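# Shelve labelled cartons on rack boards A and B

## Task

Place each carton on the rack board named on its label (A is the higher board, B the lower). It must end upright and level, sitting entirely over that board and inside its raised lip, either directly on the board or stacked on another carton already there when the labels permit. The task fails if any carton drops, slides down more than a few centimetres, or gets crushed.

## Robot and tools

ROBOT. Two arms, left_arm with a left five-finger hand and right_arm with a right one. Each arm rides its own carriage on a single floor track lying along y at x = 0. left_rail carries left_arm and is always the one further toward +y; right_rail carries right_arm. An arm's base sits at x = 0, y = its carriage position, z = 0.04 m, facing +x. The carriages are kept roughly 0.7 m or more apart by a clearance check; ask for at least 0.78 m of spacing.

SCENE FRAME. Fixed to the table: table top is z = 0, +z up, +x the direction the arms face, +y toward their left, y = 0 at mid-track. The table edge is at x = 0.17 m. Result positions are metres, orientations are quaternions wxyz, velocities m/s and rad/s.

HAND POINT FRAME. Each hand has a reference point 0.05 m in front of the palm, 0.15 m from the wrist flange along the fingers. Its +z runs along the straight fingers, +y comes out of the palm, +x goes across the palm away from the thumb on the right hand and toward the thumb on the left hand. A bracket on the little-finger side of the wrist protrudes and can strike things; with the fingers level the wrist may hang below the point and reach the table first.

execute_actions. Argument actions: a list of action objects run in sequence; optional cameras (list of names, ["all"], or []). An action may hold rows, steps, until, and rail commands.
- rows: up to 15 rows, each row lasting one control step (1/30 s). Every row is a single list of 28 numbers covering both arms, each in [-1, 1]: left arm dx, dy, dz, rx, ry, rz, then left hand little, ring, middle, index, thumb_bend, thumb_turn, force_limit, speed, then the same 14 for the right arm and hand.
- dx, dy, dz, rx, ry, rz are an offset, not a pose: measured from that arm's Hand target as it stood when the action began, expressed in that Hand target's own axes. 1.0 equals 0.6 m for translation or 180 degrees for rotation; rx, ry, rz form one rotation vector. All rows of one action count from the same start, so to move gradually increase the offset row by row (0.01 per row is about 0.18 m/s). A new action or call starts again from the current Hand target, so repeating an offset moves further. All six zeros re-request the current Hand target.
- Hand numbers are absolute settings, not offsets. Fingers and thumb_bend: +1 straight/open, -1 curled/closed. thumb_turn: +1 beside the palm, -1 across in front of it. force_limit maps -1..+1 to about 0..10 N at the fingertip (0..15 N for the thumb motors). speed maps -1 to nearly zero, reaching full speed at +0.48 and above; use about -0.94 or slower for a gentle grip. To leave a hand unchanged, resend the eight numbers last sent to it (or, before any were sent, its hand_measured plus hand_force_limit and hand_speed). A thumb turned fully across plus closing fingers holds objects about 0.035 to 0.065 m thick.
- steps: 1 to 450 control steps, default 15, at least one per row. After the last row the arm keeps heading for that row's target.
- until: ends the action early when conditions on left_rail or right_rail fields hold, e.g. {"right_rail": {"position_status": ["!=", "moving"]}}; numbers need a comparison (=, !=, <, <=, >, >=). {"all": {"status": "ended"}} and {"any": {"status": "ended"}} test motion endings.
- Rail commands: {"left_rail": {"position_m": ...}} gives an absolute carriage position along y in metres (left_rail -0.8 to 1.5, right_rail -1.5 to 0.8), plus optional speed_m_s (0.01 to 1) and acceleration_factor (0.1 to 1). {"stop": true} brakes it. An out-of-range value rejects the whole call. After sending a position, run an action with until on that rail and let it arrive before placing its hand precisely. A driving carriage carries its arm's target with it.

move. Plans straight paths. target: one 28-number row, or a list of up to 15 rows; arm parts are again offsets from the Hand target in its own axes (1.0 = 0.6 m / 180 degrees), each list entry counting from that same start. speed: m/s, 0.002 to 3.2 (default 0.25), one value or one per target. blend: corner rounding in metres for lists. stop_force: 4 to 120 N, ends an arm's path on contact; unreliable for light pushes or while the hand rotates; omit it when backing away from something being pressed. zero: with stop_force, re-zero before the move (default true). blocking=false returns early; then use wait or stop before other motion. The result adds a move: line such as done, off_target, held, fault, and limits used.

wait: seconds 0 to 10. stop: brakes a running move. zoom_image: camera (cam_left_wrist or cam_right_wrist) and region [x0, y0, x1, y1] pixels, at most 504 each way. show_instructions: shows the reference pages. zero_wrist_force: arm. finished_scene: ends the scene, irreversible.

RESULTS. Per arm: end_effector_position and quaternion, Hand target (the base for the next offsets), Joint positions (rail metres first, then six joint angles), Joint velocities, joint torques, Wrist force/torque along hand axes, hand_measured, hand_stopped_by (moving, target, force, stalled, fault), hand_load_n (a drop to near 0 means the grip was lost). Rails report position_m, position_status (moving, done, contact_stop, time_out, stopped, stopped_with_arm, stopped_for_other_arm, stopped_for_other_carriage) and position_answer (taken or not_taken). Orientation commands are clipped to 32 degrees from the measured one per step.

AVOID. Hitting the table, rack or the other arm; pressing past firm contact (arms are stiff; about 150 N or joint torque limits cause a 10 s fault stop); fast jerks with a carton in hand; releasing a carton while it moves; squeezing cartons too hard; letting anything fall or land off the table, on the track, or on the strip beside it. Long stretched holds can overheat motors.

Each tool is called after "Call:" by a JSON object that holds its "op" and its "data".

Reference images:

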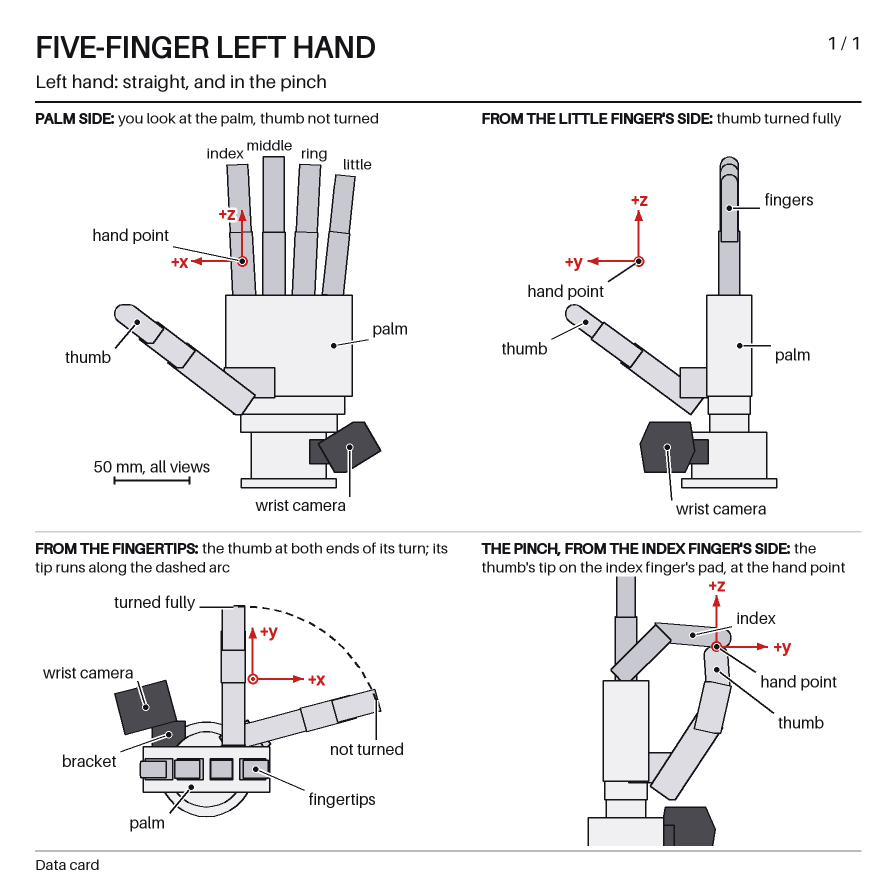

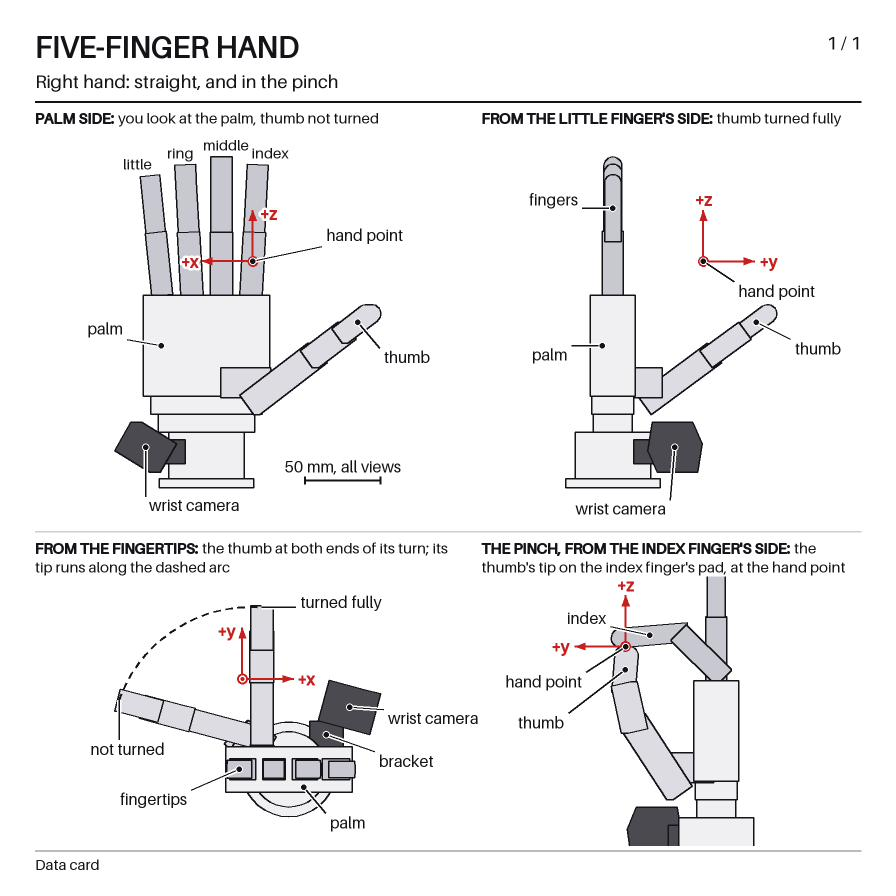

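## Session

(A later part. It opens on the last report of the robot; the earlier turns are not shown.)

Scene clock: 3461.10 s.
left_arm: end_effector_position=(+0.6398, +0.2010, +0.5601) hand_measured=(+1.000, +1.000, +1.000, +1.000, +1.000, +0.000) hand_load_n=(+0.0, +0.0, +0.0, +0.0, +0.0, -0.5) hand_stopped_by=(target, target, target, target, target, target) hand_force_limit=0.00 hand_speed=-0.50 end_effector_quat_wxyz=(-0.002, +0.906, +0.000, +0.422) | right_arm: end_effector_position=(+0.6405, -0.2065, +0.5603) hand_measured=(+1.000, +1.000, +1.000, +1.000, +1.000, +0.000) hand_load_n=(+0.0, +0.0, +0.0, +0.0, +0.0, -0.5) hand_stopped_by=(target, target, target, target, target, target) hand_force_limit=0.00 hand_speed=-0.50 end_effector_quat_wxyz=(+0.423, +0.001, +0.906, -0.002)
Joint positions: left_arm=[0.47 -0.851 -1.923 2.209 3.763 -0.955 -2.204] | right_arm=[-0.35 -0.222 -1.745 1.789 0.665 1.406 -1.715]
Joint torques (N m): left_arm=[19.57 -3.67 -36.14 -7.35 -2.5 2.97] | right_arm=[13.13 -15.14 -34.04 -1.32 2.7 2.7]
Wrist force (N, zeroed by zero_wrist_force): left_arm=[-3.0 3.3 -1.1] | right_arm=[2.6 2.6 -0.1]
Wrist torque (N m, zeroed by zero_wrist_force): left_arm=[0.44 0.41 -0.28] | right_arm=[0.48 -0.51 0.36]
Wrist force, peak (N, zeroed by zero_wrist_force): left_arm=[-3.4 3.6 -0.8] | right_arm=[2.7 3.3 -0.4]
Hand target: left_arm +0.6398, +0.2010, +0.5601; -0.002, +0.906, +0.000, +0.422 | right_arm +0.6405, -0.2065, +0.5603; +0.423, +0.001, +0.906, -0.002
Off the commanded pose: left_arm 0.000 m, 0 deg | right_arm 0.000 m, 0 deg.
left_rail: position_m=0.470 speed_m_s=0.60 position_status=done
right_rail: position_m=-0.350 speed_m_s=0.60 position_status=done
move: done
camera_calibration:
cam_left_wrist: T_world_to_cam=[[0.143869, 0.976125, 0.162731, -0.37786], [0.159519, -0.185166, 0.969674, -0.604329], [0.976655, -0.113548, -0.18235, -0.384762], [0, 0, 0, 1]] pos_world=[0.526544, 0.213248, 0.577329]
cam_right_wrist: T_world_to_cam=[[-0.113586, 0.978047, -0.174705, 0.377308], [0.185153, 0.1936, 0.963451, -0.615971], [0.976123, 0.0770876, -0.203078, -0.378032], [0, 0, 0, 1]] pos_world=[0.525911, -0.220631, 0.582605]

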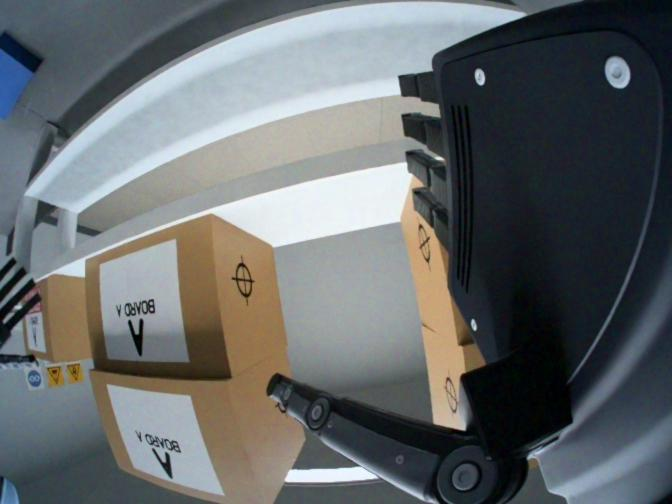

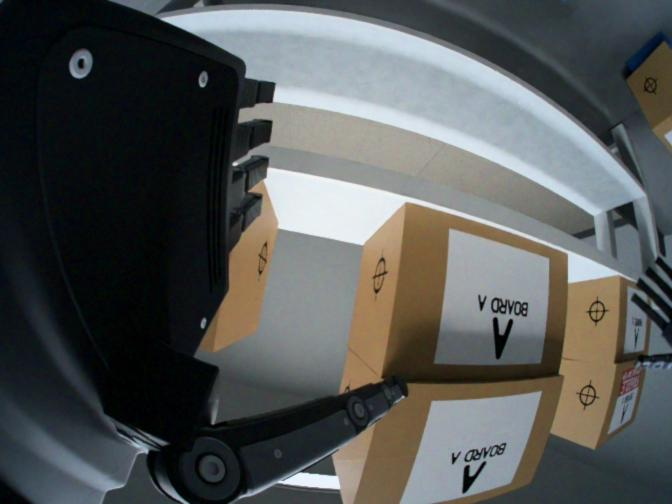

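Call:
{"op": "zoom_image", "data": {"camera": "cam_left_wrist", "region": [180, 330, 300, 430]}}

Call:
{"op": "zoom_image", "data": {"camera": "cam_right_wrist", "region": [330, 330, 430, 430]}}

Call:
{"op": "zoom_image", "data": {"camera": "cam_right_wrist", "region": [220, 140, 320, 240]}}

Call:
{"op": "zoom_image", "data": {"camera": "cam_left_wrist", "region": [370, 130, 470, 230]}}

Scaled by 4.200 from the camera's 672x504 image, which has a finer 960x720 frame.

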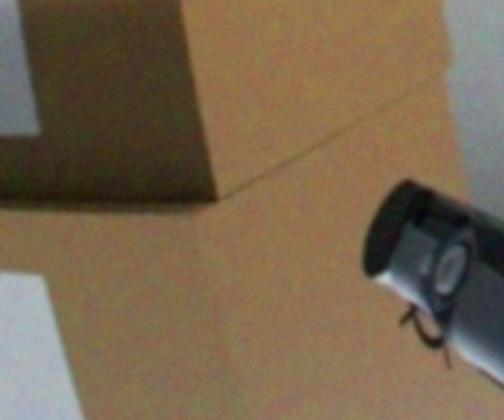

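Scaled by 5.040 from the camera's 672x504 image, which has a finer 960x720 frame.

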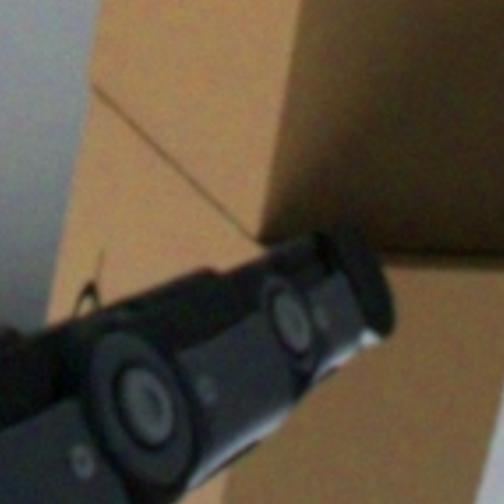

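Scaled by 5.040 from the camera's 672x504 image, which has a finer 960x720 frame.

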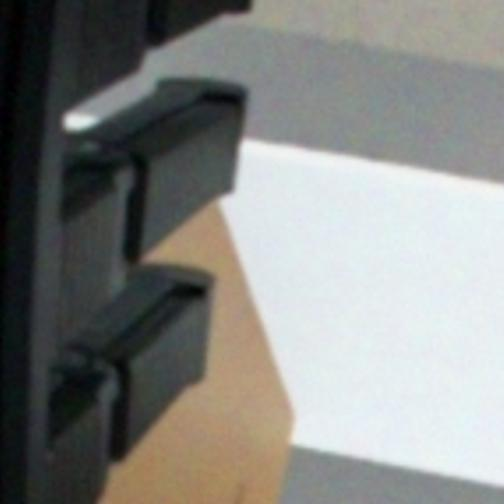

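Scaled by 5.040 from the camera's 672x504 image, which has a finer 960x720 frame.

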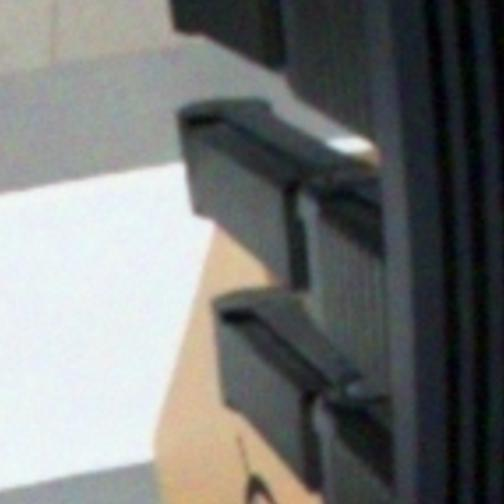

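Call:
{"op": "move", "data": {"target": [0.1139,0,-0.3569,0,0,0,1,1,1,1,1,0,0,-0.5,-0.1139,0,-0.3569,0,0,0,1,1,1,1,1,0,0,-0.5], "speed": 0.2}}

Call:
{"op": "execute_actions", "data": {"actions": [{"right_rail":{"position_m":-0.738},"steps":90,"until":{"right_rail":{"position_status":["!=","moving"]}}},{"left_rail":{"position_m":0.082},"steps":90,"until":{"left_rail":{"position_status":["!=","moving"]}}}], "cameras": ["all"]}}

Scene clock: 3491.30 s.
left_arm: end_effector_position=(+0.5198, +0.2004, +0.7501) hand_measured=(+1.000, +1.000, +1.000, +1.000, +1.000, +0.000) hand_load_n=(+0.0, +0.0, +0.0, +0.0, +0.0, -0.5) hand_stopped_by=(target, target, target, target, target, target) hand_force_limit=0.00 hand_speed=-0.50 end_effector_quat_wxyz=(-0.002, +0.906, +0.000, +0.422) | right_arm: end_effector_position=(+0.5201, -0.2055, +0.7501) hand_measured=(+1.000, +1.000, +1.000, +1.000, +1.000, +0.000) hand_load_n=(+0.0, +0.5, +0.0, +0.0, +0.0, -0.5) hand_stopped_by=(target, target, target, target, target, target) hand_force_limit=0.00 hand_speed=-0.50 end_effector_quat_wxyz=(+0.423, +0.001, +0.906, -0.002)
Joint positions: left_arm=[0.47 -1.12 -2.174 1.966 4.445 -0.809 -2.497] | right_arm=[-0.35 -0.32 -1.914 1.575 1.061 1.332 -1.78]
Joint torques (N m): left_arm=[-19.95 -10.22 -52.94 -1.74 5.27 -3.04] | right_arm=[-16.97 -22.05 -49.31 3.81 -3.48 -2.64]
Wrist force (N, zeroed by zero_wrist_force): left_arm=[-2.7 2.9 -0.4] | right_arm=[2.4 2.4 -0.1]
Wrist torque (N m, zeroed by zero_wrist_force): left_arm=[0.41 0.34 0.03] | right_arm=[0.31 -0.44 0.46]
Wrist force, peak (N, zeroed by zero_wrist_force): left_arm=[-3.5 3.5 0.5] | right_arm=[2.8 3.2 -0.4]
Hand target: left_arm +0.5198, +0.2004, +0.7501; -0.002, +0.906, +0.000, +0.422 | right_arm +0.5201, -0.2055, +0.7501; +0.423, +0.001, +0.906, -0.002
Off the commanded pose: left_arm 0.000 m, 0 deg | right_arm 0.000 m, 0 deg.
left_rail: position_m=0.470 speed_m_s=0.60 position_status=done
right_rail: position_m=-0.350 speed_m_s=0.60 position_status=done
move: done

Scene clock: 3493.83 s.
left_arm: end_effector_position=(+0.5198, -0.1877, +0.7501) hand_measured=(+1.000, +1.000, +1.000, +1.000, +1.000, +0.000) hand_load_n=(+0.0, +0.0, +0.0, +0.0, +0.0, +0.0) hand_stopped_by=(target, target, target, target, target, target) hand_force_limit=0.00 hand_speed=-0.50 end_effector_quat_wxyz=(-0.002, +0.906, +0.000, +0.422) | right_arm: end_effector_position=(+0.5201, -0.5935, +0.7501) hand_measured=(+1.000, +1.000, +1.000, +1.000, +1.000, +0.000) hand_load_n=(+0.0, +0.0, +0.0, +0.0, +0.0, +0.0) hand_stopped_by=(target, target, target, target, target, target) hand_force_limit=0.00 hand_speed=-0.50 end_effector_quat_wxyz=(+0.423, +0.001, +0.906, -0.002)
Joint positions: left_arm=[0.082 -1.12 -2.174 1.966 4.446 -0.809 -2.497] | right_arm=[-0.738 -0.32 -1.914 1.575 1.061 1.332 -1.78]
Joint torques (N m): left_arm=[-3.45 -10.05 -37.4 -2.4 1.92 -3] | right_arm=[7.31 -0.78 -39.27 0.17 1.26 -2.32]
Wrist force (N, zeroed by zero_wrist_force): left_arm=[-2.5 2.9 -0.3] | right_arm=[2.4 2.5 -0.1]
Wrist torque (N m, zeroed by zero_wrist_force): left_arm=[0.40 0.31 0.05] | right_arm=[0.33 -0.44 0.46]
Wrist force, peak (N, zeroed by zero_wrist_force): left_arm=[-2.7 5.2 -0.4] | right_arm=[2.7 5.3 -0.1]
Hand target: left_arm +0.5198, -0.1876, +0.7501; -0.002, +0.906, +0.000, +0.422 | right_arm +0.5201, -0.5935, +0.7501; +0.423, +0.001, +0.906, -0.002
Off the commanded pose: left_arm 0.000 m, 0 deg | right_arm 0.000 m, 0 deg.
left_rail: position_m=0.082 speed_m_s=0.60 position_status=done
right_rail: position_m=-0.738 speed_m_s=0.60 position_status=done
camera_calibration:
cam_left_wrist: T_world_to_cam=[[0.143882, 0.976107, 0.162826, -0.0121758], [0.159426, -0.185253, 0.969673, -0.841374], [0.976669, -0.11356, -0.182271, -0.277121], [0, 0, 0, 1]] pos_world=[0.406544, -0.175452, 0.767329]
cam_right_wrist: T_world_to_cam=[[-0.113473, 0.978056, -0.174728, 0.775273], [0.185077, 0.193594, 0.963466, -0.701603], [0.976151, 0.0769896, -0.202984, -0.192273], [0, 0, 0, 1]] pos_world=[0.405511, -0.607631, 0.772405]

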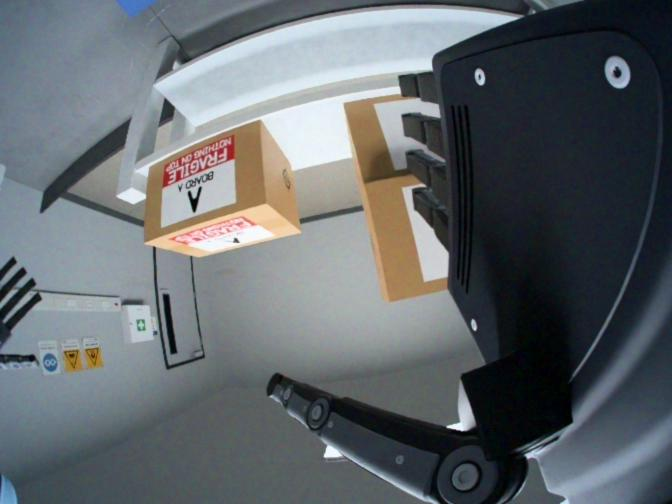

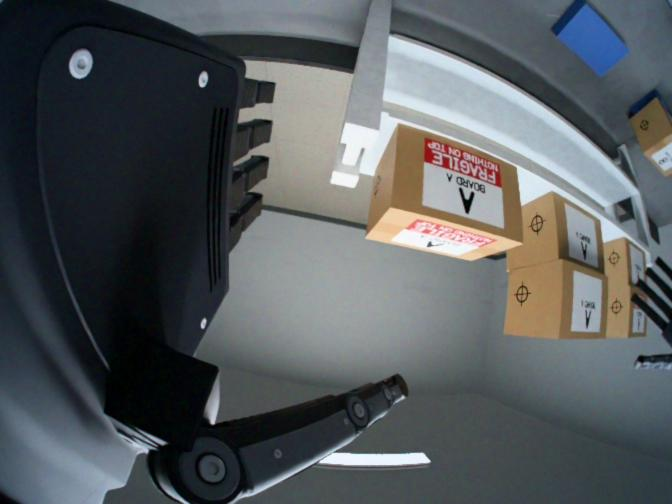

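Call:
{"op": "move", "data": {"target": [-0.1012,-0.0377,0.3460,0,0,0,1,1,1,1,1,0,0,-0.5,0.1272,-0.0333,0.2375,0,0,0,1,1,1,1,1,0,0,-0.5], "speed": 0.15, "cameras": ["all"]}}

Call:
{"op": "zoom_image", "data": {"camera": "cam_left_wrist", "region": [130, 170, 330, 320]}}

Call:
{"op": "zoom_image", "data": {"camera": "cam_right_wrist", "region": [330, 120, 530, 270]}}

Scene clock: 3503.63 s.
left_arm: end_effector_position=(+0.6396, -0.1644, +0.5702) hand_measured=(+1.000, +1.000, +1.000, +1.000, +1.000, +0.000) hand_load_n=(+0.0, +0.0, +0.0, +0.0, +0.0, -0.5) hand_stopped_by=(target, target, target, target, target, target) hand_force_limit=0.00 hand_speed=-0.50 end_effector_quat_wxyz=(-0.002, +0.906, +0.000, +0.422) | right_arm: end_effector_position=(+0.5803, -0.6141, +0.6002) hand_measured=(+1.000, +1.000, +1.000, +1.000, +1.000, +0.000) hand_load_n=(+0.0, +0.0, +0.0, +0.0, +0.0, +0.0) hand_stopped_by=(target, target, target, target, target, target) hand_force_limit=0.00 hand_speed=-0.50 end_effector_quat_wxyz=(+0.423, +0.001, +0.906, -0.002)
Joint positions: left_arm=[0.082 -0.816 -1.946 2.207 3.768 -0.977 -2.17] | right_arm=[-0.738 -0.322 -1.86 1.807 0.775 1.33 -1.781]
Joint torques (N m): left_arm=[20.15 -1.54 -36.9 -7.09 -3.04 3.41] | right_arm=[15.36 -7.49 -33.87 -0.58 1.57 2.38]
Wrist force (N, zeroed by zero_wrist_force): left_arm=[-2.7 3.3 -0.9] | right_arm=[2.4 2.2 -0.3]
Wrist torque (N m, zeroed by zero_wrist_force): left_arm=[0.46 0.38 -0.29] | right_arm=[0.34 -0.51 0.48]
Wrist force, peak (N, zeroed by zero_wrist_force): left_arm=[-3.0 3.7 -0.8] | right_arm=[3.0 3.0 -0.2]
Hand target: left_arm +0.6397, -0.1644, +0.5702; -0.002, +0.906, +0.000, +0.422 | right_arm +0.5803, -0.6141, +0.6002; +0.423, +0.001, +0.906, -0.002
Off the commanded pose: left_arm 0.000 m, 0 deg | right_arm 0.000 m, 0 deg.
left_rail: position_m=0.082 speed_m_s=0.60 position_status=done
right_rail: position_m=-0.738 speed_m_s=0.60 position_status=done
move: done
camera_calibration:
cam_left_wrist: T_world_to_cam=[[0.143853, 0.976127, 0.162734, -0.0227917], [0.159424, -0.185156, 0.969691, -0.681709], [0.976673, -0.11355, -0.182254, -0.424282], [0, 0, 0, 1]] pos_world=[0.526344, -0.152152, 0.587429]
cam_right_wrist: T_world_to_cam=[[-0.113566, 0.978052, -0.174692, 0.776176], [0.18506, 0.193576, 0.963473, -0.564321], [0.976143, 0.0770891, -0.202982, -0.279806], [0, 0, 0, 1]] pos_world=[0.465711, -0.628331, 0.622505]

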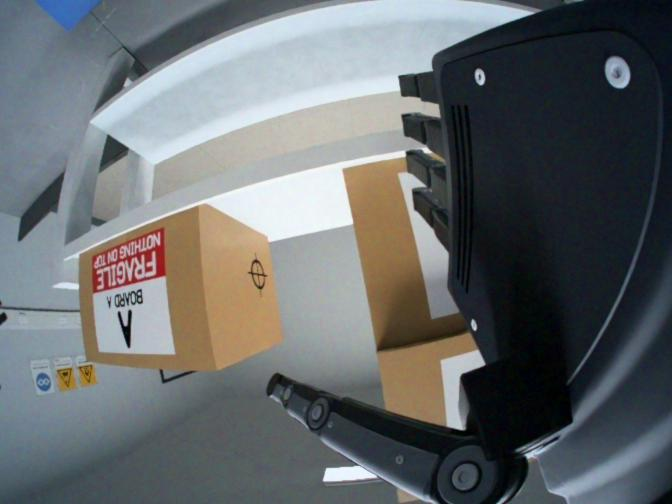

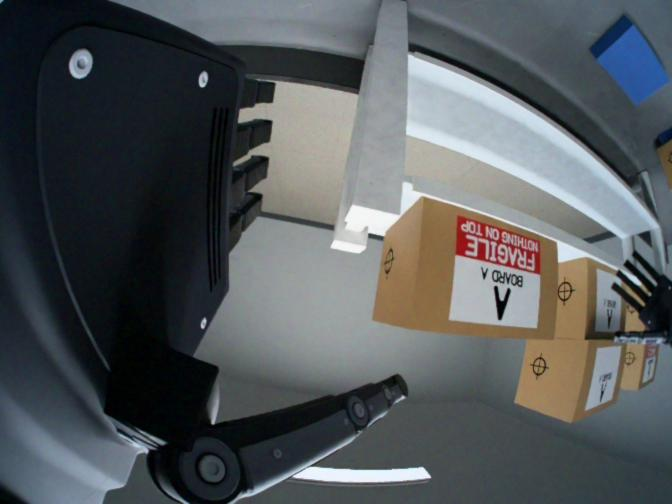

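Scaled by 2.520 from the camera's 672x504 image, which has a finer 960x720 frame.

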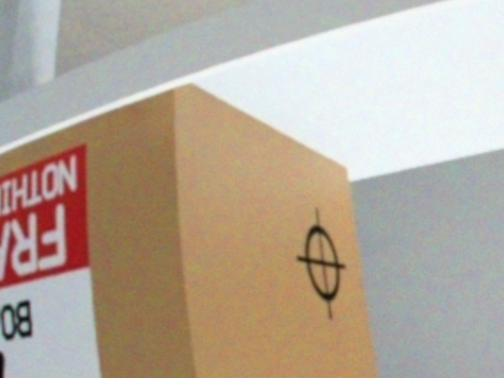

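Scaled by 2.520 from the camera's 672x504 image, which has a finer 960x720 frame.

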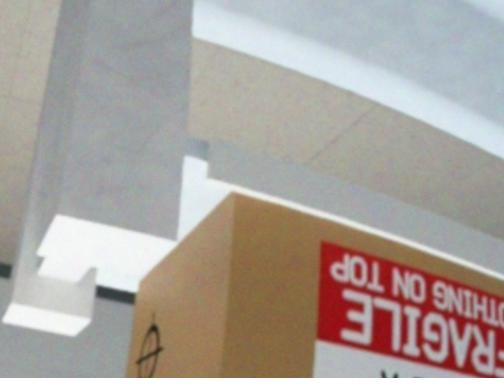

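Call:
{"op": "zoom_image", "data": {"camera": "cam_left_wrist", "region": [175, 180, 235, 240]}}

Call:
{"op": "zoom_image", "data": {"camera": "cam_right_wrist", "region": [395, 170, 455, 230]}}

Call:
{"op": "zoom_image", "data": {"camera": "cam_left_wrist", "region": [240, 200, 300, 260]}}

Scaled by 8.400 from the camera's 672x504 image, which has a finer 960x720 frame.

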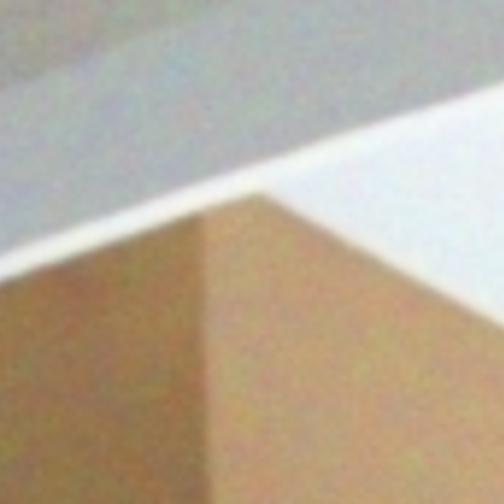

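Scaled by 8.400 from the camera's 672x504 image, which has a finer 960x720 frame.

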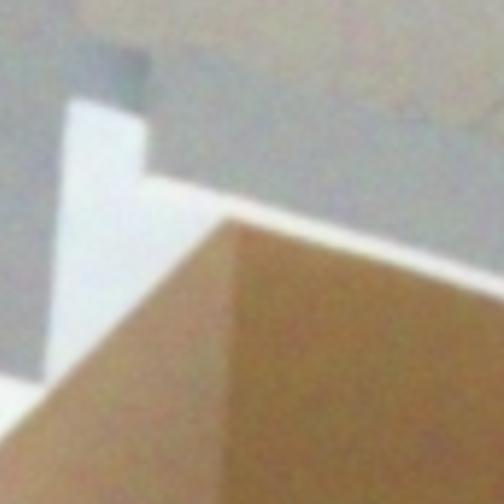

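Scaled by 8.400 from the camera's 672x504 image, which has a finer 960x720 frame.

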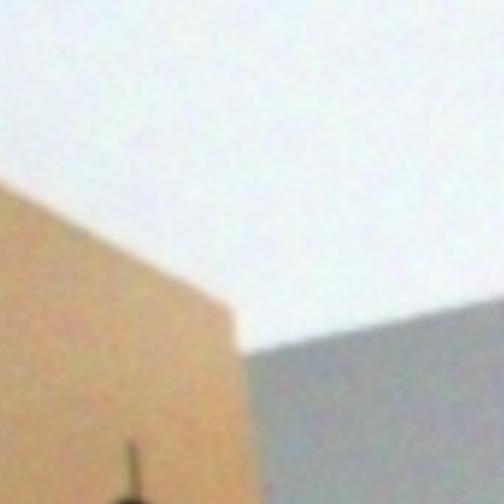

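Call:
{"op": "zoom_image", "data": {"camera": "cam_left_wrist", "region": [250, 0, 350, 220]}}

Scaled by 2.291 from the camera's 672x504 image, which has a finer 960x720 frame.

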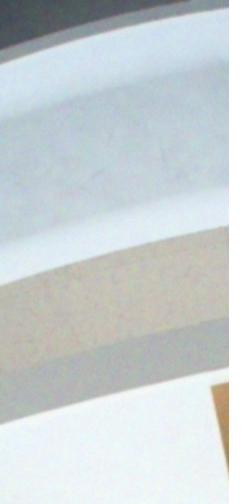

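Call:
{"op": "zoom_image", "data": {"camera": "cam_right_wrist", "region": [395, 30, 495, 130]}}

Call:
{"op": "zoom_image", "data": {"camera": "cam_left_wrist", "region": [80, 60, 180, 180]}}

Scaled by 5.040 from the camera's 672x504 image, which has a finer 960x720 frame.

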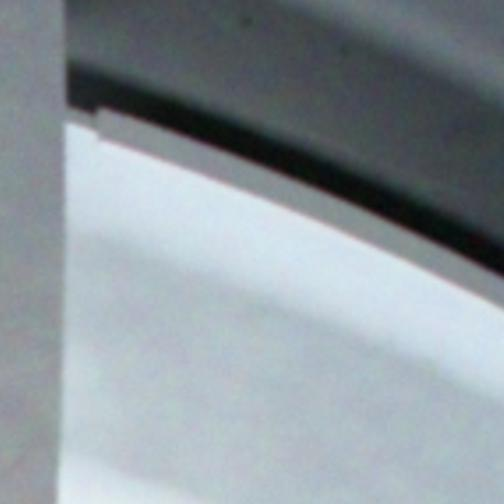

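Scaled by 4.200 from the camera's 672x504 image, which has a finer 960x720 frame.

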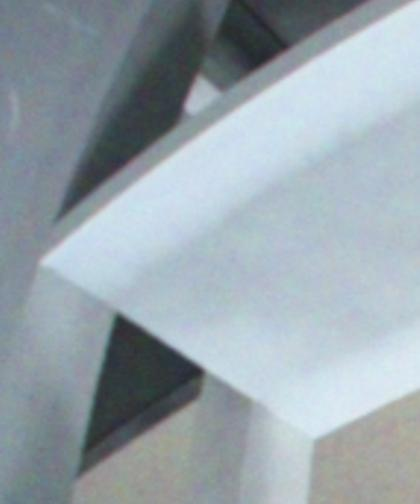

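Call:
{"op": "move", "data": {"target": [0.1012,0.0377,-0.3460,0,0,0,1,1,1,1,1,0,0,-0.5,-0.1272,0.0333,-0.2375,0,0,0,1,1,1,1,1,0,0,-0.5], "speed": 0.2}}

Call:
{"op": "execute_actions", "data": {"actions": [{"left_rail":{"position_m":0.886},"steps":120,"until":{"left_rail":{"position_status":["!=","moving"]}}},{"right_rail":{"position_m":0.066},"steps":120,"until":{"right_rail":{"position_status":["!=","moving"]}}}], "cameras": ["all"]}}

Scene clock: 3699.50 s.
left_arm: end_effector_position=(+0.5198, -0.1876, +0.7501) hand_measured=(+1.000, +1.000, +1.000, +1.000, +1.000, +0.000) hand_load_n=(-0.5, +0.0, -0.5, +0.0, +0.0, +0.0) hand_stopped_by=(target, target, target, target, target, target) hand_force_limit=0.00 hand_speed=-0.50 end_effector_quat_wxyz=(-0.002, +0.906, +0.000, +0.422) | right_arm: end_effector_position=(+0.5201, -0.5934, +0.7501) hand_measured=(+1.000, +1.000, +1.000, +1.000, +1.000, +0.000) hand_load_n=(+0.0, +0.0, +0.0, +0.0, +0.0, +0.0) hand_stopped_by=(target, target, target, target, target, target) hand_force_limit=0.00 hand_speed=-0.50 end_effector_quat_wxyz=(+0.423, +0.001, +0.906, -0.002)
Joint positions: left_arm=[0.082 -1.12 -2.174 1.966 4.445 -0.809 -2.497] | right_arm=[-0.738 -0.32 -1.914 1.575 1.061 1.332 -1.78]
Joint torques (N m): left_arm=[-18.25 -10.23 -53.6 -1.75 5.28 -3.14] | right_arm=[-15.35 3.5 -49.11 3 2.09 -2.39]
Wrist force (N, zeroed by zero_wrist_force): left_arm=[-2.5 3.1 -0.6] | right_arm=[2.5 2.3 -0.1]
Wrist torque (N m, zeroed by zero_wrist_force): left_arm=[0.45 0.30 0.04] | right_arm=[0.30 -0.46 0.36]
Wrist force, peak (N, zeroed by zero_wrist_force): left_arm=[-3.2 3.6 -0.6] | right_arm=[3.1 3.0 -0.2]
Hand target: left_arm +0.5198, -0.1876, +0.7501; -0.002, +0.906, +0.000, +0.422 | right_arm +0.5201, -0.5935, +0.7501; +0.423, +0.001, +0.906, -0.002
Off the commanded pose: left_arm 0.000 m, 0 deg | right_arm 0.000 m, 0 deg.
left_rail: position_m=0.082 speed_m_s=0.60 position_status=done
right_rail: position_m=-0.738 speed_m_s=0.60 position_status=done
move: done

Scene clock: 3703.43 s.
left_arm: end_effector_position=(+0.5198, +0.6164, +0.7501) hand_measured=(+1.000, +1.000, +1.000, +1.000, +1.000, +0.000) hand_load_n=(+0.0, +0.0, +0.0, +0.0, +0.0, -0.5) hand_stopped_by=(target, target, target, target, target, target) hand_force_limit=0.00 hand_speed=-0.50 end_effector_quat_wxyz=(-0.002, +0.906, +0.000, +0.422) | right_arm: end_effector_position=(+0.5201, +0.2105, +0.7501) hand_measured=(+1.000, +1.000, +1.000, +1.000, +1.000, +0.000) hand_load_n=(+0.0, +0.0, +0.0, +0.0, +0.0, +0.0) hand_stopped_by=(target, target, target, target, target, target) hand_force_limit=0.00 hand_speed=-0.50 end_effector_quat_wxyz=(+0.423, +0.001, +0.906, -0.002)
Joint positions: left_arm=[0.886 -1.12 -2.174 1.966 4.446 -0.809 -2.497] | right_arm=[0.066 -0.32 -1.914 1.575 1.061 1.332 -1.78]
Joint torques (N m): left_arm=[13.36 14.01 -36.63 -2.74 0.25 -2.83] | right_arm=[12.37 -8.17 -39.57 0.87 -1.91 -2.32]
Wrist force (N, zeroed by zero_wrist_force): left_arm=[-2.7 2.9 -0.4] | right_arm=[2.3 2.4 -0.2]
Wrist torque (N m, zeroed by zero_wrist_force): left_arm=[0.41 0.34 0.03] | right_arm=[0.32 -0.43 0.34]
Wrist force, peak (N, zeroed by zero_wrist_force): left_arm=[-2.9 5.5 -0.3] | right_arm=[2.6 4.7 -0.2]
Hand target: left_arm +0.5198, +0.6164, +0.7501; -0.002, +0.906, +0.000, +0.422 | right_arm +0.5201, +0.2105, +0.7501; +0.423, +0.001, +0.906, -0.002
Off the commanded pose: left_arm 0.000 m, 0 deg | right_arm 0.000 m, 0 deg.
left_rail: position_m=0.886 speed_m_s=0.60 position_status=done
right_rail: position_m=0.066 speed_m_s=0.60 position_status=done
camera_calibration:
cam_left_wrist: T_world_to_cam=[[0.143853, 0.976127, 0.162734, -0.796896], [0.159424, -0.185156, 0.969691, -0.692506], [0.976673, -0.11355, -0.182254, -0.185841], [0, 0, 0, 1]] pos_world=[0.406544, 0.628548, 0.767329]
cam_right_wrist: T_world_to_cam=[[-0.113473, 0.978056, -0.174728, -0.0110843], [0.185077, 0.193594, 0.963466, -0.857253], [0.976151, 0.0769896, -0.202984, -0.254172], [0, 0, 0, 1]] pos_world=[0.405511, 0.196369, 0.772405]

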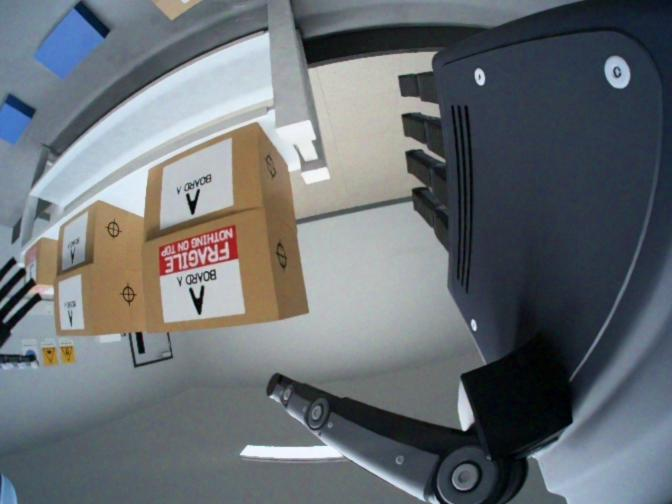

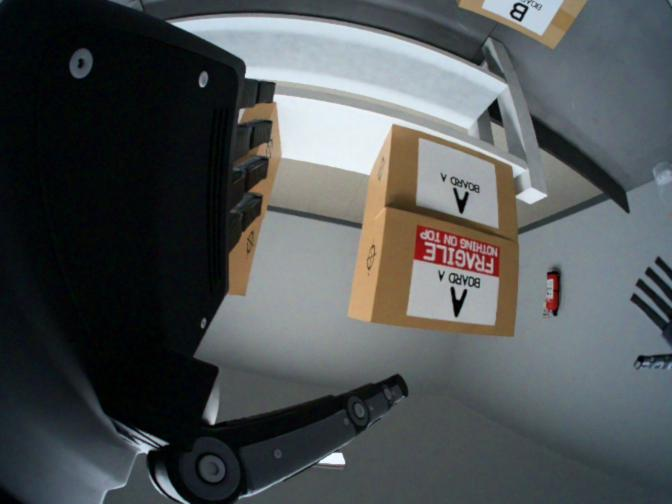

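Call:
{"op": "move", "data": {"target": [-0.3513,0.049,0.2297,0,0.139,0,1,1,1,1,1,-1,0,-0.3,0.3513,0.2858,0.2297,0,-0.139,0,1,1,1,1,1,-1,0,-0.3], "speed": 0.15, "cameras": ["all"]}}

Scene clock: 3712.53 s.
left_arm: end_effector_position=(+0.4897, +0.5876, +0.5000) hand_measured=(+1.000, +1.000, +1.000, +1.000, +1.000, -1.000) hand_load_n=(+0.0, +0.0, +0.0, +0.0, +0.0, +0.0) hand_stopped_by=(target, target, target, target, target, target) hand_force_limit=0.00 hand_speed=-0.30 end_effector_quat_wxyz=(-0.002, +0.793, +0.000, +0.609) | right_arm: end_effector_position=(+0.4912, +0.3814, +0.4995) hand_measured=(+1.000, +1.000, +1.000, +1.000, +1.000, -1.000) hand_load_n=(+0.0, +0.0, +0.0, +0.0, +0.0, -0.5) hand_stopped_by=(target, target, target, target, target, target) hand_force_limit=0.00 hand_speed=-0.30 end_effector_quat_wxyz=(+0.609, +0.001, +0.793, -0.002)
Joint positions: left_arm=[0.886 -1.38 -2.132 2.621 3.614 -0.322 -2.504] | right_arm=[0.066 0.315 -1.956 2.193 0.036 1.879 -1.489]
Joint torques (N m): left_arm=[20.07 16.13 -32.49 -6.81 -2.33 3.31] | right_arm=[16.47 1.55 -34.57 -3.12 3.11 2.5]
Wrist force (N, zeroed by zero_wrist_force): left_arm=[-2.4 3.0 0.2] | right_arm=[1.7 2.5 -0.6]
Wrist torque (N m, zeroed by zero_wrist_force): left_arm=[0.43 0.35 -0.26] | right_arm=[0.45 -0.29 0.24]
Wrist force, peak (N, zeroed by zero_wrist_force): left_arm=[-3.1 3.6 -0.2] | right_arm=[2.9 3.2 -0.5]
Hand target: left_arm +0.4898, +0.5876, +0.5000; -0.001, +0.793, +0.000, +0.609 | right_arm +0.4912, +0.3814, +0.4995; +0.609, +0.001, +0.793, -0.002
Off the commanded pose: left_arm 0.000 m, 0 deg | right_arm 0.000 m, 0 deg.
left_rail: position_m=0.886 speed_m_s=0.60 position_status=done
right_rail: position_m=0.066 speed_m_s=0.60 position_status=done
move: done
camera_calibration:
cam_left_wrist: T_world_to_cam=[[0.0621639, 0.9759, 0.209179, -0.706837], [-0.265536, -0.185859, 0.946016, -0.230118], [0.962095, -0.114353, 0.247583, -0.412606], [0, 0, 0, 1]] pos_world=[0.379801, 0.59985, 0.467705]
cam_right_wrist: T_world_to_cam=[[-0.0299271, 0.977649, -0.208104, -0.249483], [-0.239919, 0.195085, 0.950989, -0.429097], [0.970332, 0.0783883, 0.228718, -0.503298], [0, 0, 0, 1]] pos_world=[0.377951, 0.367069, 0.471262]

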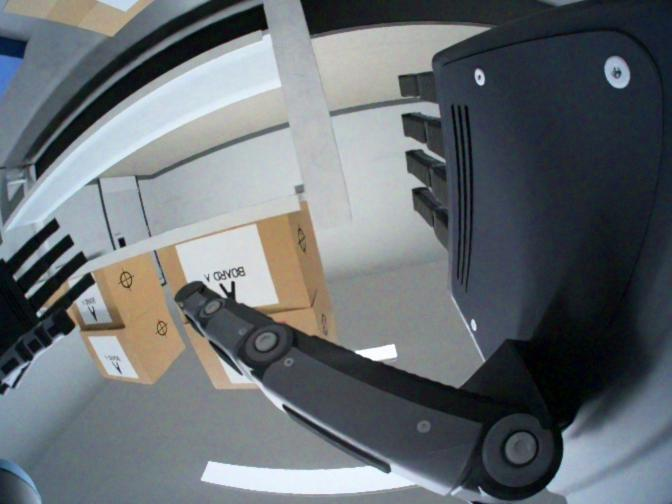

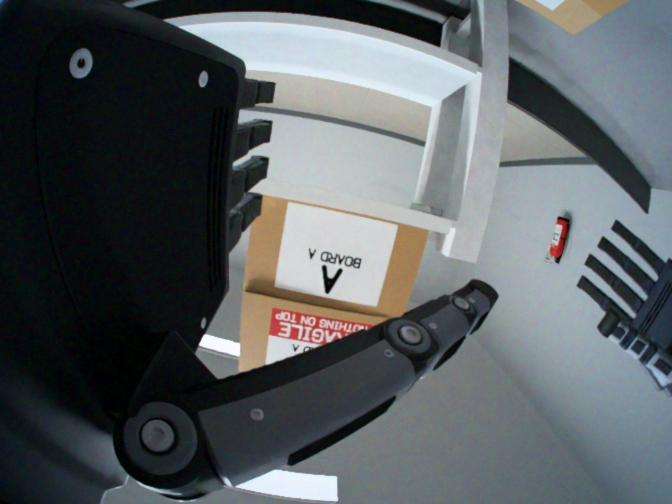

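Call:
{"op": "zoom_image", "data": {"camera": "cam_left_wrist", "region": [180, 170, 300, 260]}}

Call:
{"op": "zoom_image", "data": {"camera": "cam_right_wrist", "region": [260, 170, 400, 260]}}

Call:
{"op": "zoom_image", "data": {"camera": "cam_right_wrist", "region": [260, 20, 400, 120]}}

Scaled by 4.200 from the camera's 672x504 image, which has a finer 960x720 frame.

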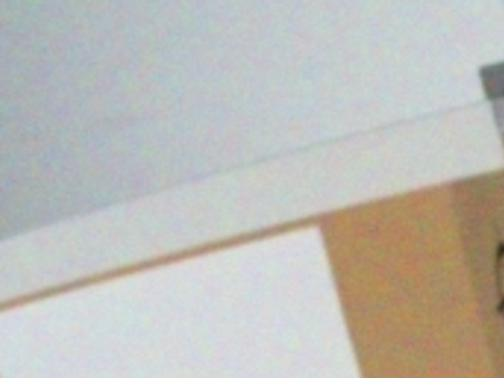

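Scaled by 3.600 from the camera's 672x504 image, which has a finer 960x720 frame.

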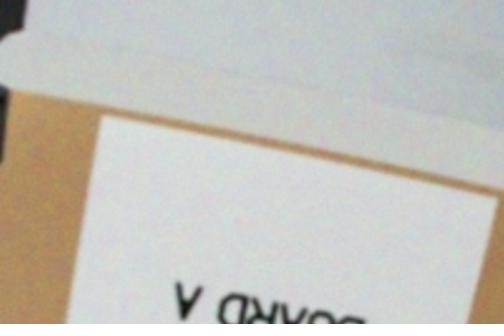

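Scaled by 3.600 from the camera's 672x504 image, which has a finer 960x720 frame.

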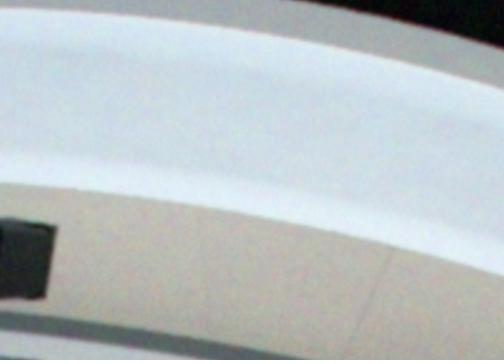

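Call:
{"op": "move", "data": {"target": [0.2529,-0.02,-0.3438,0,-0.25,0,1,1,1,1,1,-1,0,-0.3,0,0,0,0,0,0,1,1,1,1,1,-1,0,-0.3], "speed": 0.25, "cameras": ["cam_left_wrist"]}}

Scene clock: 3765.17 s.
left_arm: end_effector_position=(+0.3299, +0.5989, +0.7000) hand_measured=(+1.000, +1.000, +1.000, +1.000, +1.000, -1.000) hand_load_n=(+0.0, +0.0, +0.0, +0.0, -0.5, +0.0) hand_stopped_by=(target, target, target, target, target, target) hand_force_limit=0.00 hand_speed=-0.30 end_effector_quat_wxyz=(-0.001, +0.966, +0.000, +0.259) | right_arm: end_effector_position=(+0.4912, +0.3814, +0.4995) hand_measured=(+1.000, +1.000, +1.000, +1.000, +1.000, -1.000) hand_load_n=(+0.0, +0.0, +0.0, +0.0, +0.0, +0.0) hand_stopped_by=(target, target, target, target, target, target) hand_force_limit=0.00 hand_speed=-0.30 end_effector_quat_wxyz=(+0.609, +0.001, +0.793, -0.002)
Joint positions: left_arm=[0.886 -1.591 -2.309 1.868 5.169 -1.047 -3.167] | right_arm=[0.066 0.315 -1.956 2.193 0.035 1.879 -1.489]
Joint torques (N m): left_arm=[-19.78 26.69 -50.11 -1.66 -2.62 -3.26] | right_arm=[14.92 3.26 -33.57 -3.04 2.81 2.36]
Wrist force (N, zeroed by zero_wrist_force): left_arm=[-3.3 2.9 -1.2] | right_arm=[1.4 2.6 -0.8]
Wrist torque (N m, zeroed by zero_wrist_force): left_arm=[0.51 0.47 -0.04] | right_arm=[0.48 -0.24 0.22]
Wrist force, peak (N, zeroed by zero_wrist_force): left_arm=[-3.1 3.6 -1.3] | right_arm=[2.0 2.9 -0.4]
Hand target: left_arm +0.3298, +0.5988, +0.7000; -0.002, +0.966, +0.000, +0.259 | right_arm +0.4912, +0.3814, +0.4995; +0.609, +0.001, +0.793, -0.002
Off the commanded pose: left_arm 0.000 m, 0 deg | right_arm 0.000 m, 0 deg.
left_rail: position_m=0.886 speed_m_s=0.60 position_status=done
right_rail: position_m=0.066 speed_m_s=0.60 position_status=done
move: done
camera_calibration:
cam_left_wrist: T_world_to_cam=[[0.189839, 0.976339, 0.103557, -0.718189], [0.481225, -0.184465, 0.856968, -0.644483], [0.855794, -0.112852, -0.504857, 0.253748], [0, 0, 0, 1]] pos_world=[0.229325, 0.610947, 0.754782]
Images, in order (width x height): cam_left_wrist 672x504.

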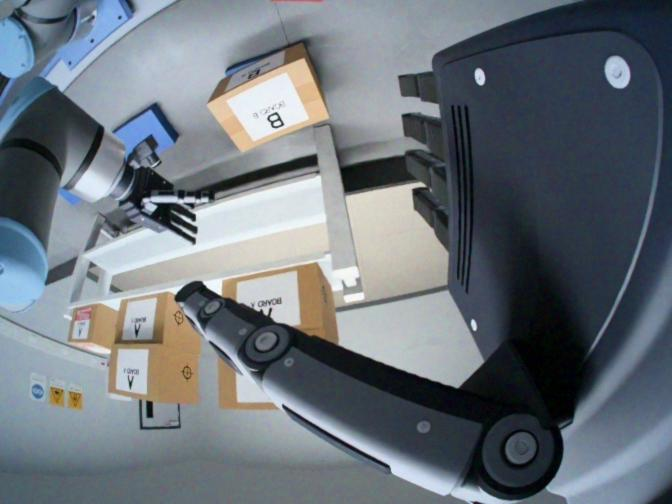

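Call:
{"op": "move", "data": {"target": [0,0,0,0,-0.16,0,1,1,1,1,1,-1,0,-0.3,0,0,0,0,0,0,1,1,1,1,1,-1,0,-0.3], "speed": 0.3, "cameras": ["cam_left_wrist"]}}

Scene clock: 3778.10 s.
left_arm: end_effector_position=(+0.3298, +0.5988, +0.7000) hand_measured=(+1.000, +1.000, +1.000, +1.000, +1.000, -1.000) hand_load_n=(+0.0, +0.0, +0.0, +0.0, +0.0, +0.0) hand_stopped_by=(target, target, target, target, target, target) hand_force_limit=0.00 hand_speed=-0.30 end_effector_quat_wxyz=(-0.001, +1.000, +0.001, +0.010) | right_arm: end_effector_position=(+0.4912, +0.3814, +0.4995) hand_measured=(+1.000, +1.000, +1.000, +1.000, +1.000, -1.000) hand_load_n=(+0.0, +0.0, +0.0, +0.0, +0.0, +0.0) hand_stopped_by=(target, target, target, target, target, target) hand_force_limit=0.00 hand_speed=-0.30 end_effector_quat_wxyz=(+0.609, +0.001, +0.793, -0.002)
Joint positions: left_arm=[0.886 -1.148 -2.118 1.719 5.105 -1.551 -2.72] | right_arm=[0.066 0.315 -1.956 2.193 0.035 1.879 -1.489]
Joint torques (N m): left_arm=[19.87 13.41 -50.91 -1.15 -3.79 3.23] | right_arm=[17.97 0.88 -35.79 -3.2 3.03 2.67]
Wrist force (N, zeroed by zero_wrist_force): left_arm=[-4.4 3.3 -1.3] | right_arm=[1.8 2.4 -0.4]
Wrist torque (N m, zeroed by zero_wrist_force): left_arm=[0.57 0.59 -0.42] | right_arm=[0.43 -0.31 0.24]
Wrist force, peak (N, zeroed by zero_wrist_force): left_arm=[-4.7 3.7 -1.0] | right_arm=[2.1 2.8 -0.8]
Hand target: left_arm +0.3298, +0.5988, +0.7000; -0.001, +1.000, +0.001, +0.010 | right_arm +0.4912, +0.3814, +0.4995; +0.609, +0.001, +0.793, -0.002
Off the commanded pose: left_arm 0.000 m, 0 deg | right_arm 0.000 m, 0 deg.
left_rail: position_m=0.886 speed_m_s=0.60 position_status=done
right_rail: position_m=0.066 speed_m_s=0.60 position_status=done
move: done
camera_calibration:
cam_left_wrist: T_world_to_cam=[[0.214706, 0.976678, -0.00105246, -0.653322], [0.834799, -0.182956, 0.519267, -0.525636], [0.506964, -0.112368, -0.854611, 0.613423], [0, 0, 0, 1]] pos_world=[0.268089, 0.610846, 0.796497]
Images, in order (width x height): cam_left_wrist 672x504.

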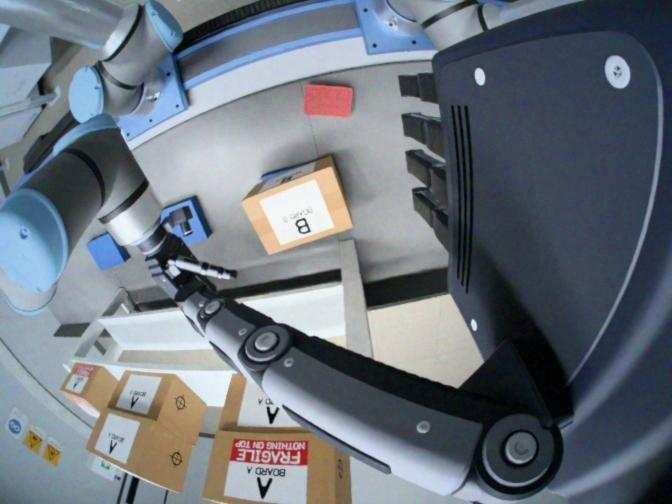

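Call:
{"op": "zoom_image", "data": {"camera": "cam_left_wrist", "region": [230, 70, 380, 260]}}

Scaled by 2.653 from the camera's 672x504 image, which has a finer 960x720 frame.

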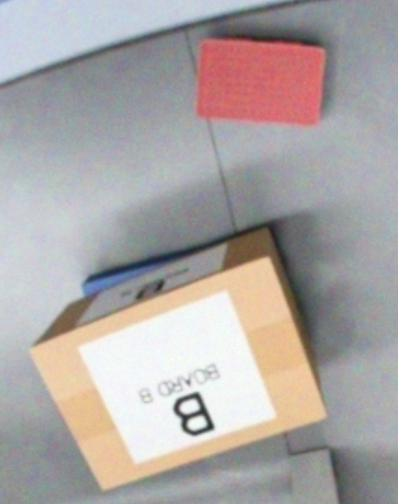

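Call:
{"op": "move", "data": {"target": [0.2337,0.0197,0.6384,0,0.4378,0,1,1,1,1,1,-1,0,-0.3,0.2947,-0.014,0.0562,0,-0.0278,0,1,1,1,1,1,-1,0,-0.3], "speed": 0.3, "cameras": ["all"]}}

Scene clock: 3833.87 s.
left_arm: end_effector_position=(+0.4774, +0.5883, +0.3201) hand_measured=(+1.000, +1.000, +1.000, +1.000, +1.000, -1.000) hand_load_n=(+0.0, +0.0, +0.0, +0.0, +0.0, +0.0) hand_stopped_by=(target, target, target, target, target, target) hand_force_limit=0.00 hand_speed=-0.30 end_effector_quat_wxyz=(-0.004, +0.767, +0.002, +0.641) | right_arm: end_effector_position=(+0.4783, +0.3725, +0.3200) hand_measured=(+1.000, +1.000, +1.000, +1.000, +1.000, -1.000) hand_load_n=(+0.0, +0.0, +0.0, +0.0, +0.0, +0.0) hand_stopped_by=(target, target, target, target, target, target) hand_force_limit=0.00 hand_speed=-0.30 end_effector_quat_wxyz=(+0.643, +0.000, +0.765, -0.002)
Joint positions: left_arm=[0.886 -1.435 -1.47 2.854 2.717 -0.219 -2.516] | right_arm=[0.066 0.301 -1.814 2.499 -0.505 1.871 -1.52]
Joint torques (N m): left_arm=[18.89 -8.69 -19.66 -6.54 -2.13 3.21] | right_arm=[-16.99 0.17 -25.65 -3.41 -1.69 -2.18]
Wrist force (N, zeroed by zero_wrist_force): left_arm=[-2.1 3.5 0.5] | right_arm=[2.1 2.8 -0.7]
Wrist torque (N m, zeroed by zero_wrist_force): left_arm=[0.41 0.29 -0.21] | right_arm=[0.48 -0.32 0.42]
Wrist force, peak (N, zeroed by zero_wrist_force): left_arm=[-4.8 3.2 -1.6] | right_arm=[2.4 2.8 -0.7]
Hand target: left_arm +0.4780, +0.5883, +0.3199; -0.001, +0.766, +0.000, +0.643 | right_arm +0.4783, +0.3725, +0.3200; +0.643, +0.000, +0.765, -0.002
Off the commanded pose: left_arm 0.001 m, 0 deg | right_arm 0.000 m, 0 deg.
left_rail: position_m=0.886 speed_m_s=0.60 position_status=done
right_rail: position_m=0.066 speed_m_s=0.60 position_status=done
move: done
camera_calibration:
cam_left_wrist: T_world_to_cam=[[0.0385565, 0.975943, 0.214588, -0.659592], [-0.342292, -0.188857, 0.920418, -0.016383], [0.938802, -0.10894, 0.326776, -0.3735], [0, 0, 0, 1]] pos_world=[0.370466, 0.599941, 0.278671]
cam_right_wrist: T_world_to_cam=[[-0.0118794, 0.977585, -0.210206, -0.286506], [-0.321972, 0.195285, 0.926389, -0.212661], [0.946675, 0.0786856, 0.312435, -0.464581], [0, 0, 0, 1]] pos_world=[0.367933, 0.358169, 0.281933]

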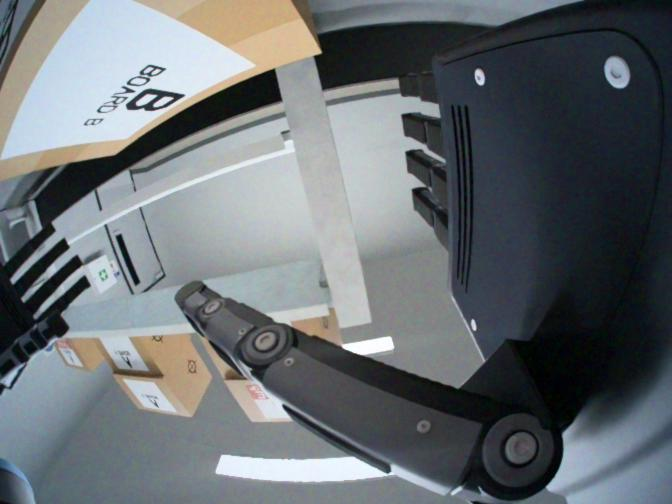

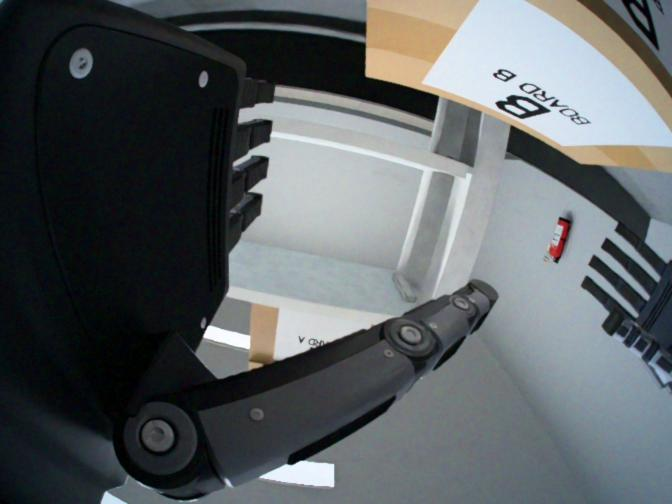

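Call:
{"op": "zoom_image", "data": {"camera": "cam_right_wrist", "region": [250, 60, 450, 180]}}

Call:
{"op": "zoom_image", "data": {"camera": "cam_right_wrist", "region": [230, 230, 430, 350]}}

Scaled by 2.520 from the camera's 672x504 image, which has a finer 960x720 frame.

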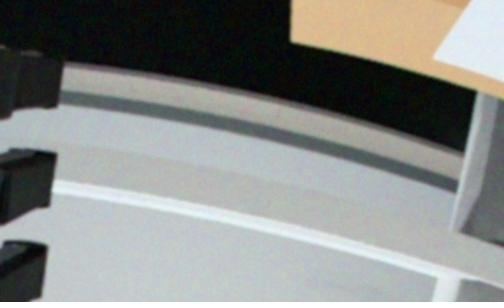

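Scaled by 2.520 from the camera's 672x504 image, which has a finer 960x720 frame.

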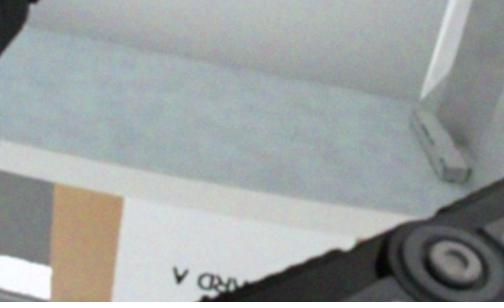

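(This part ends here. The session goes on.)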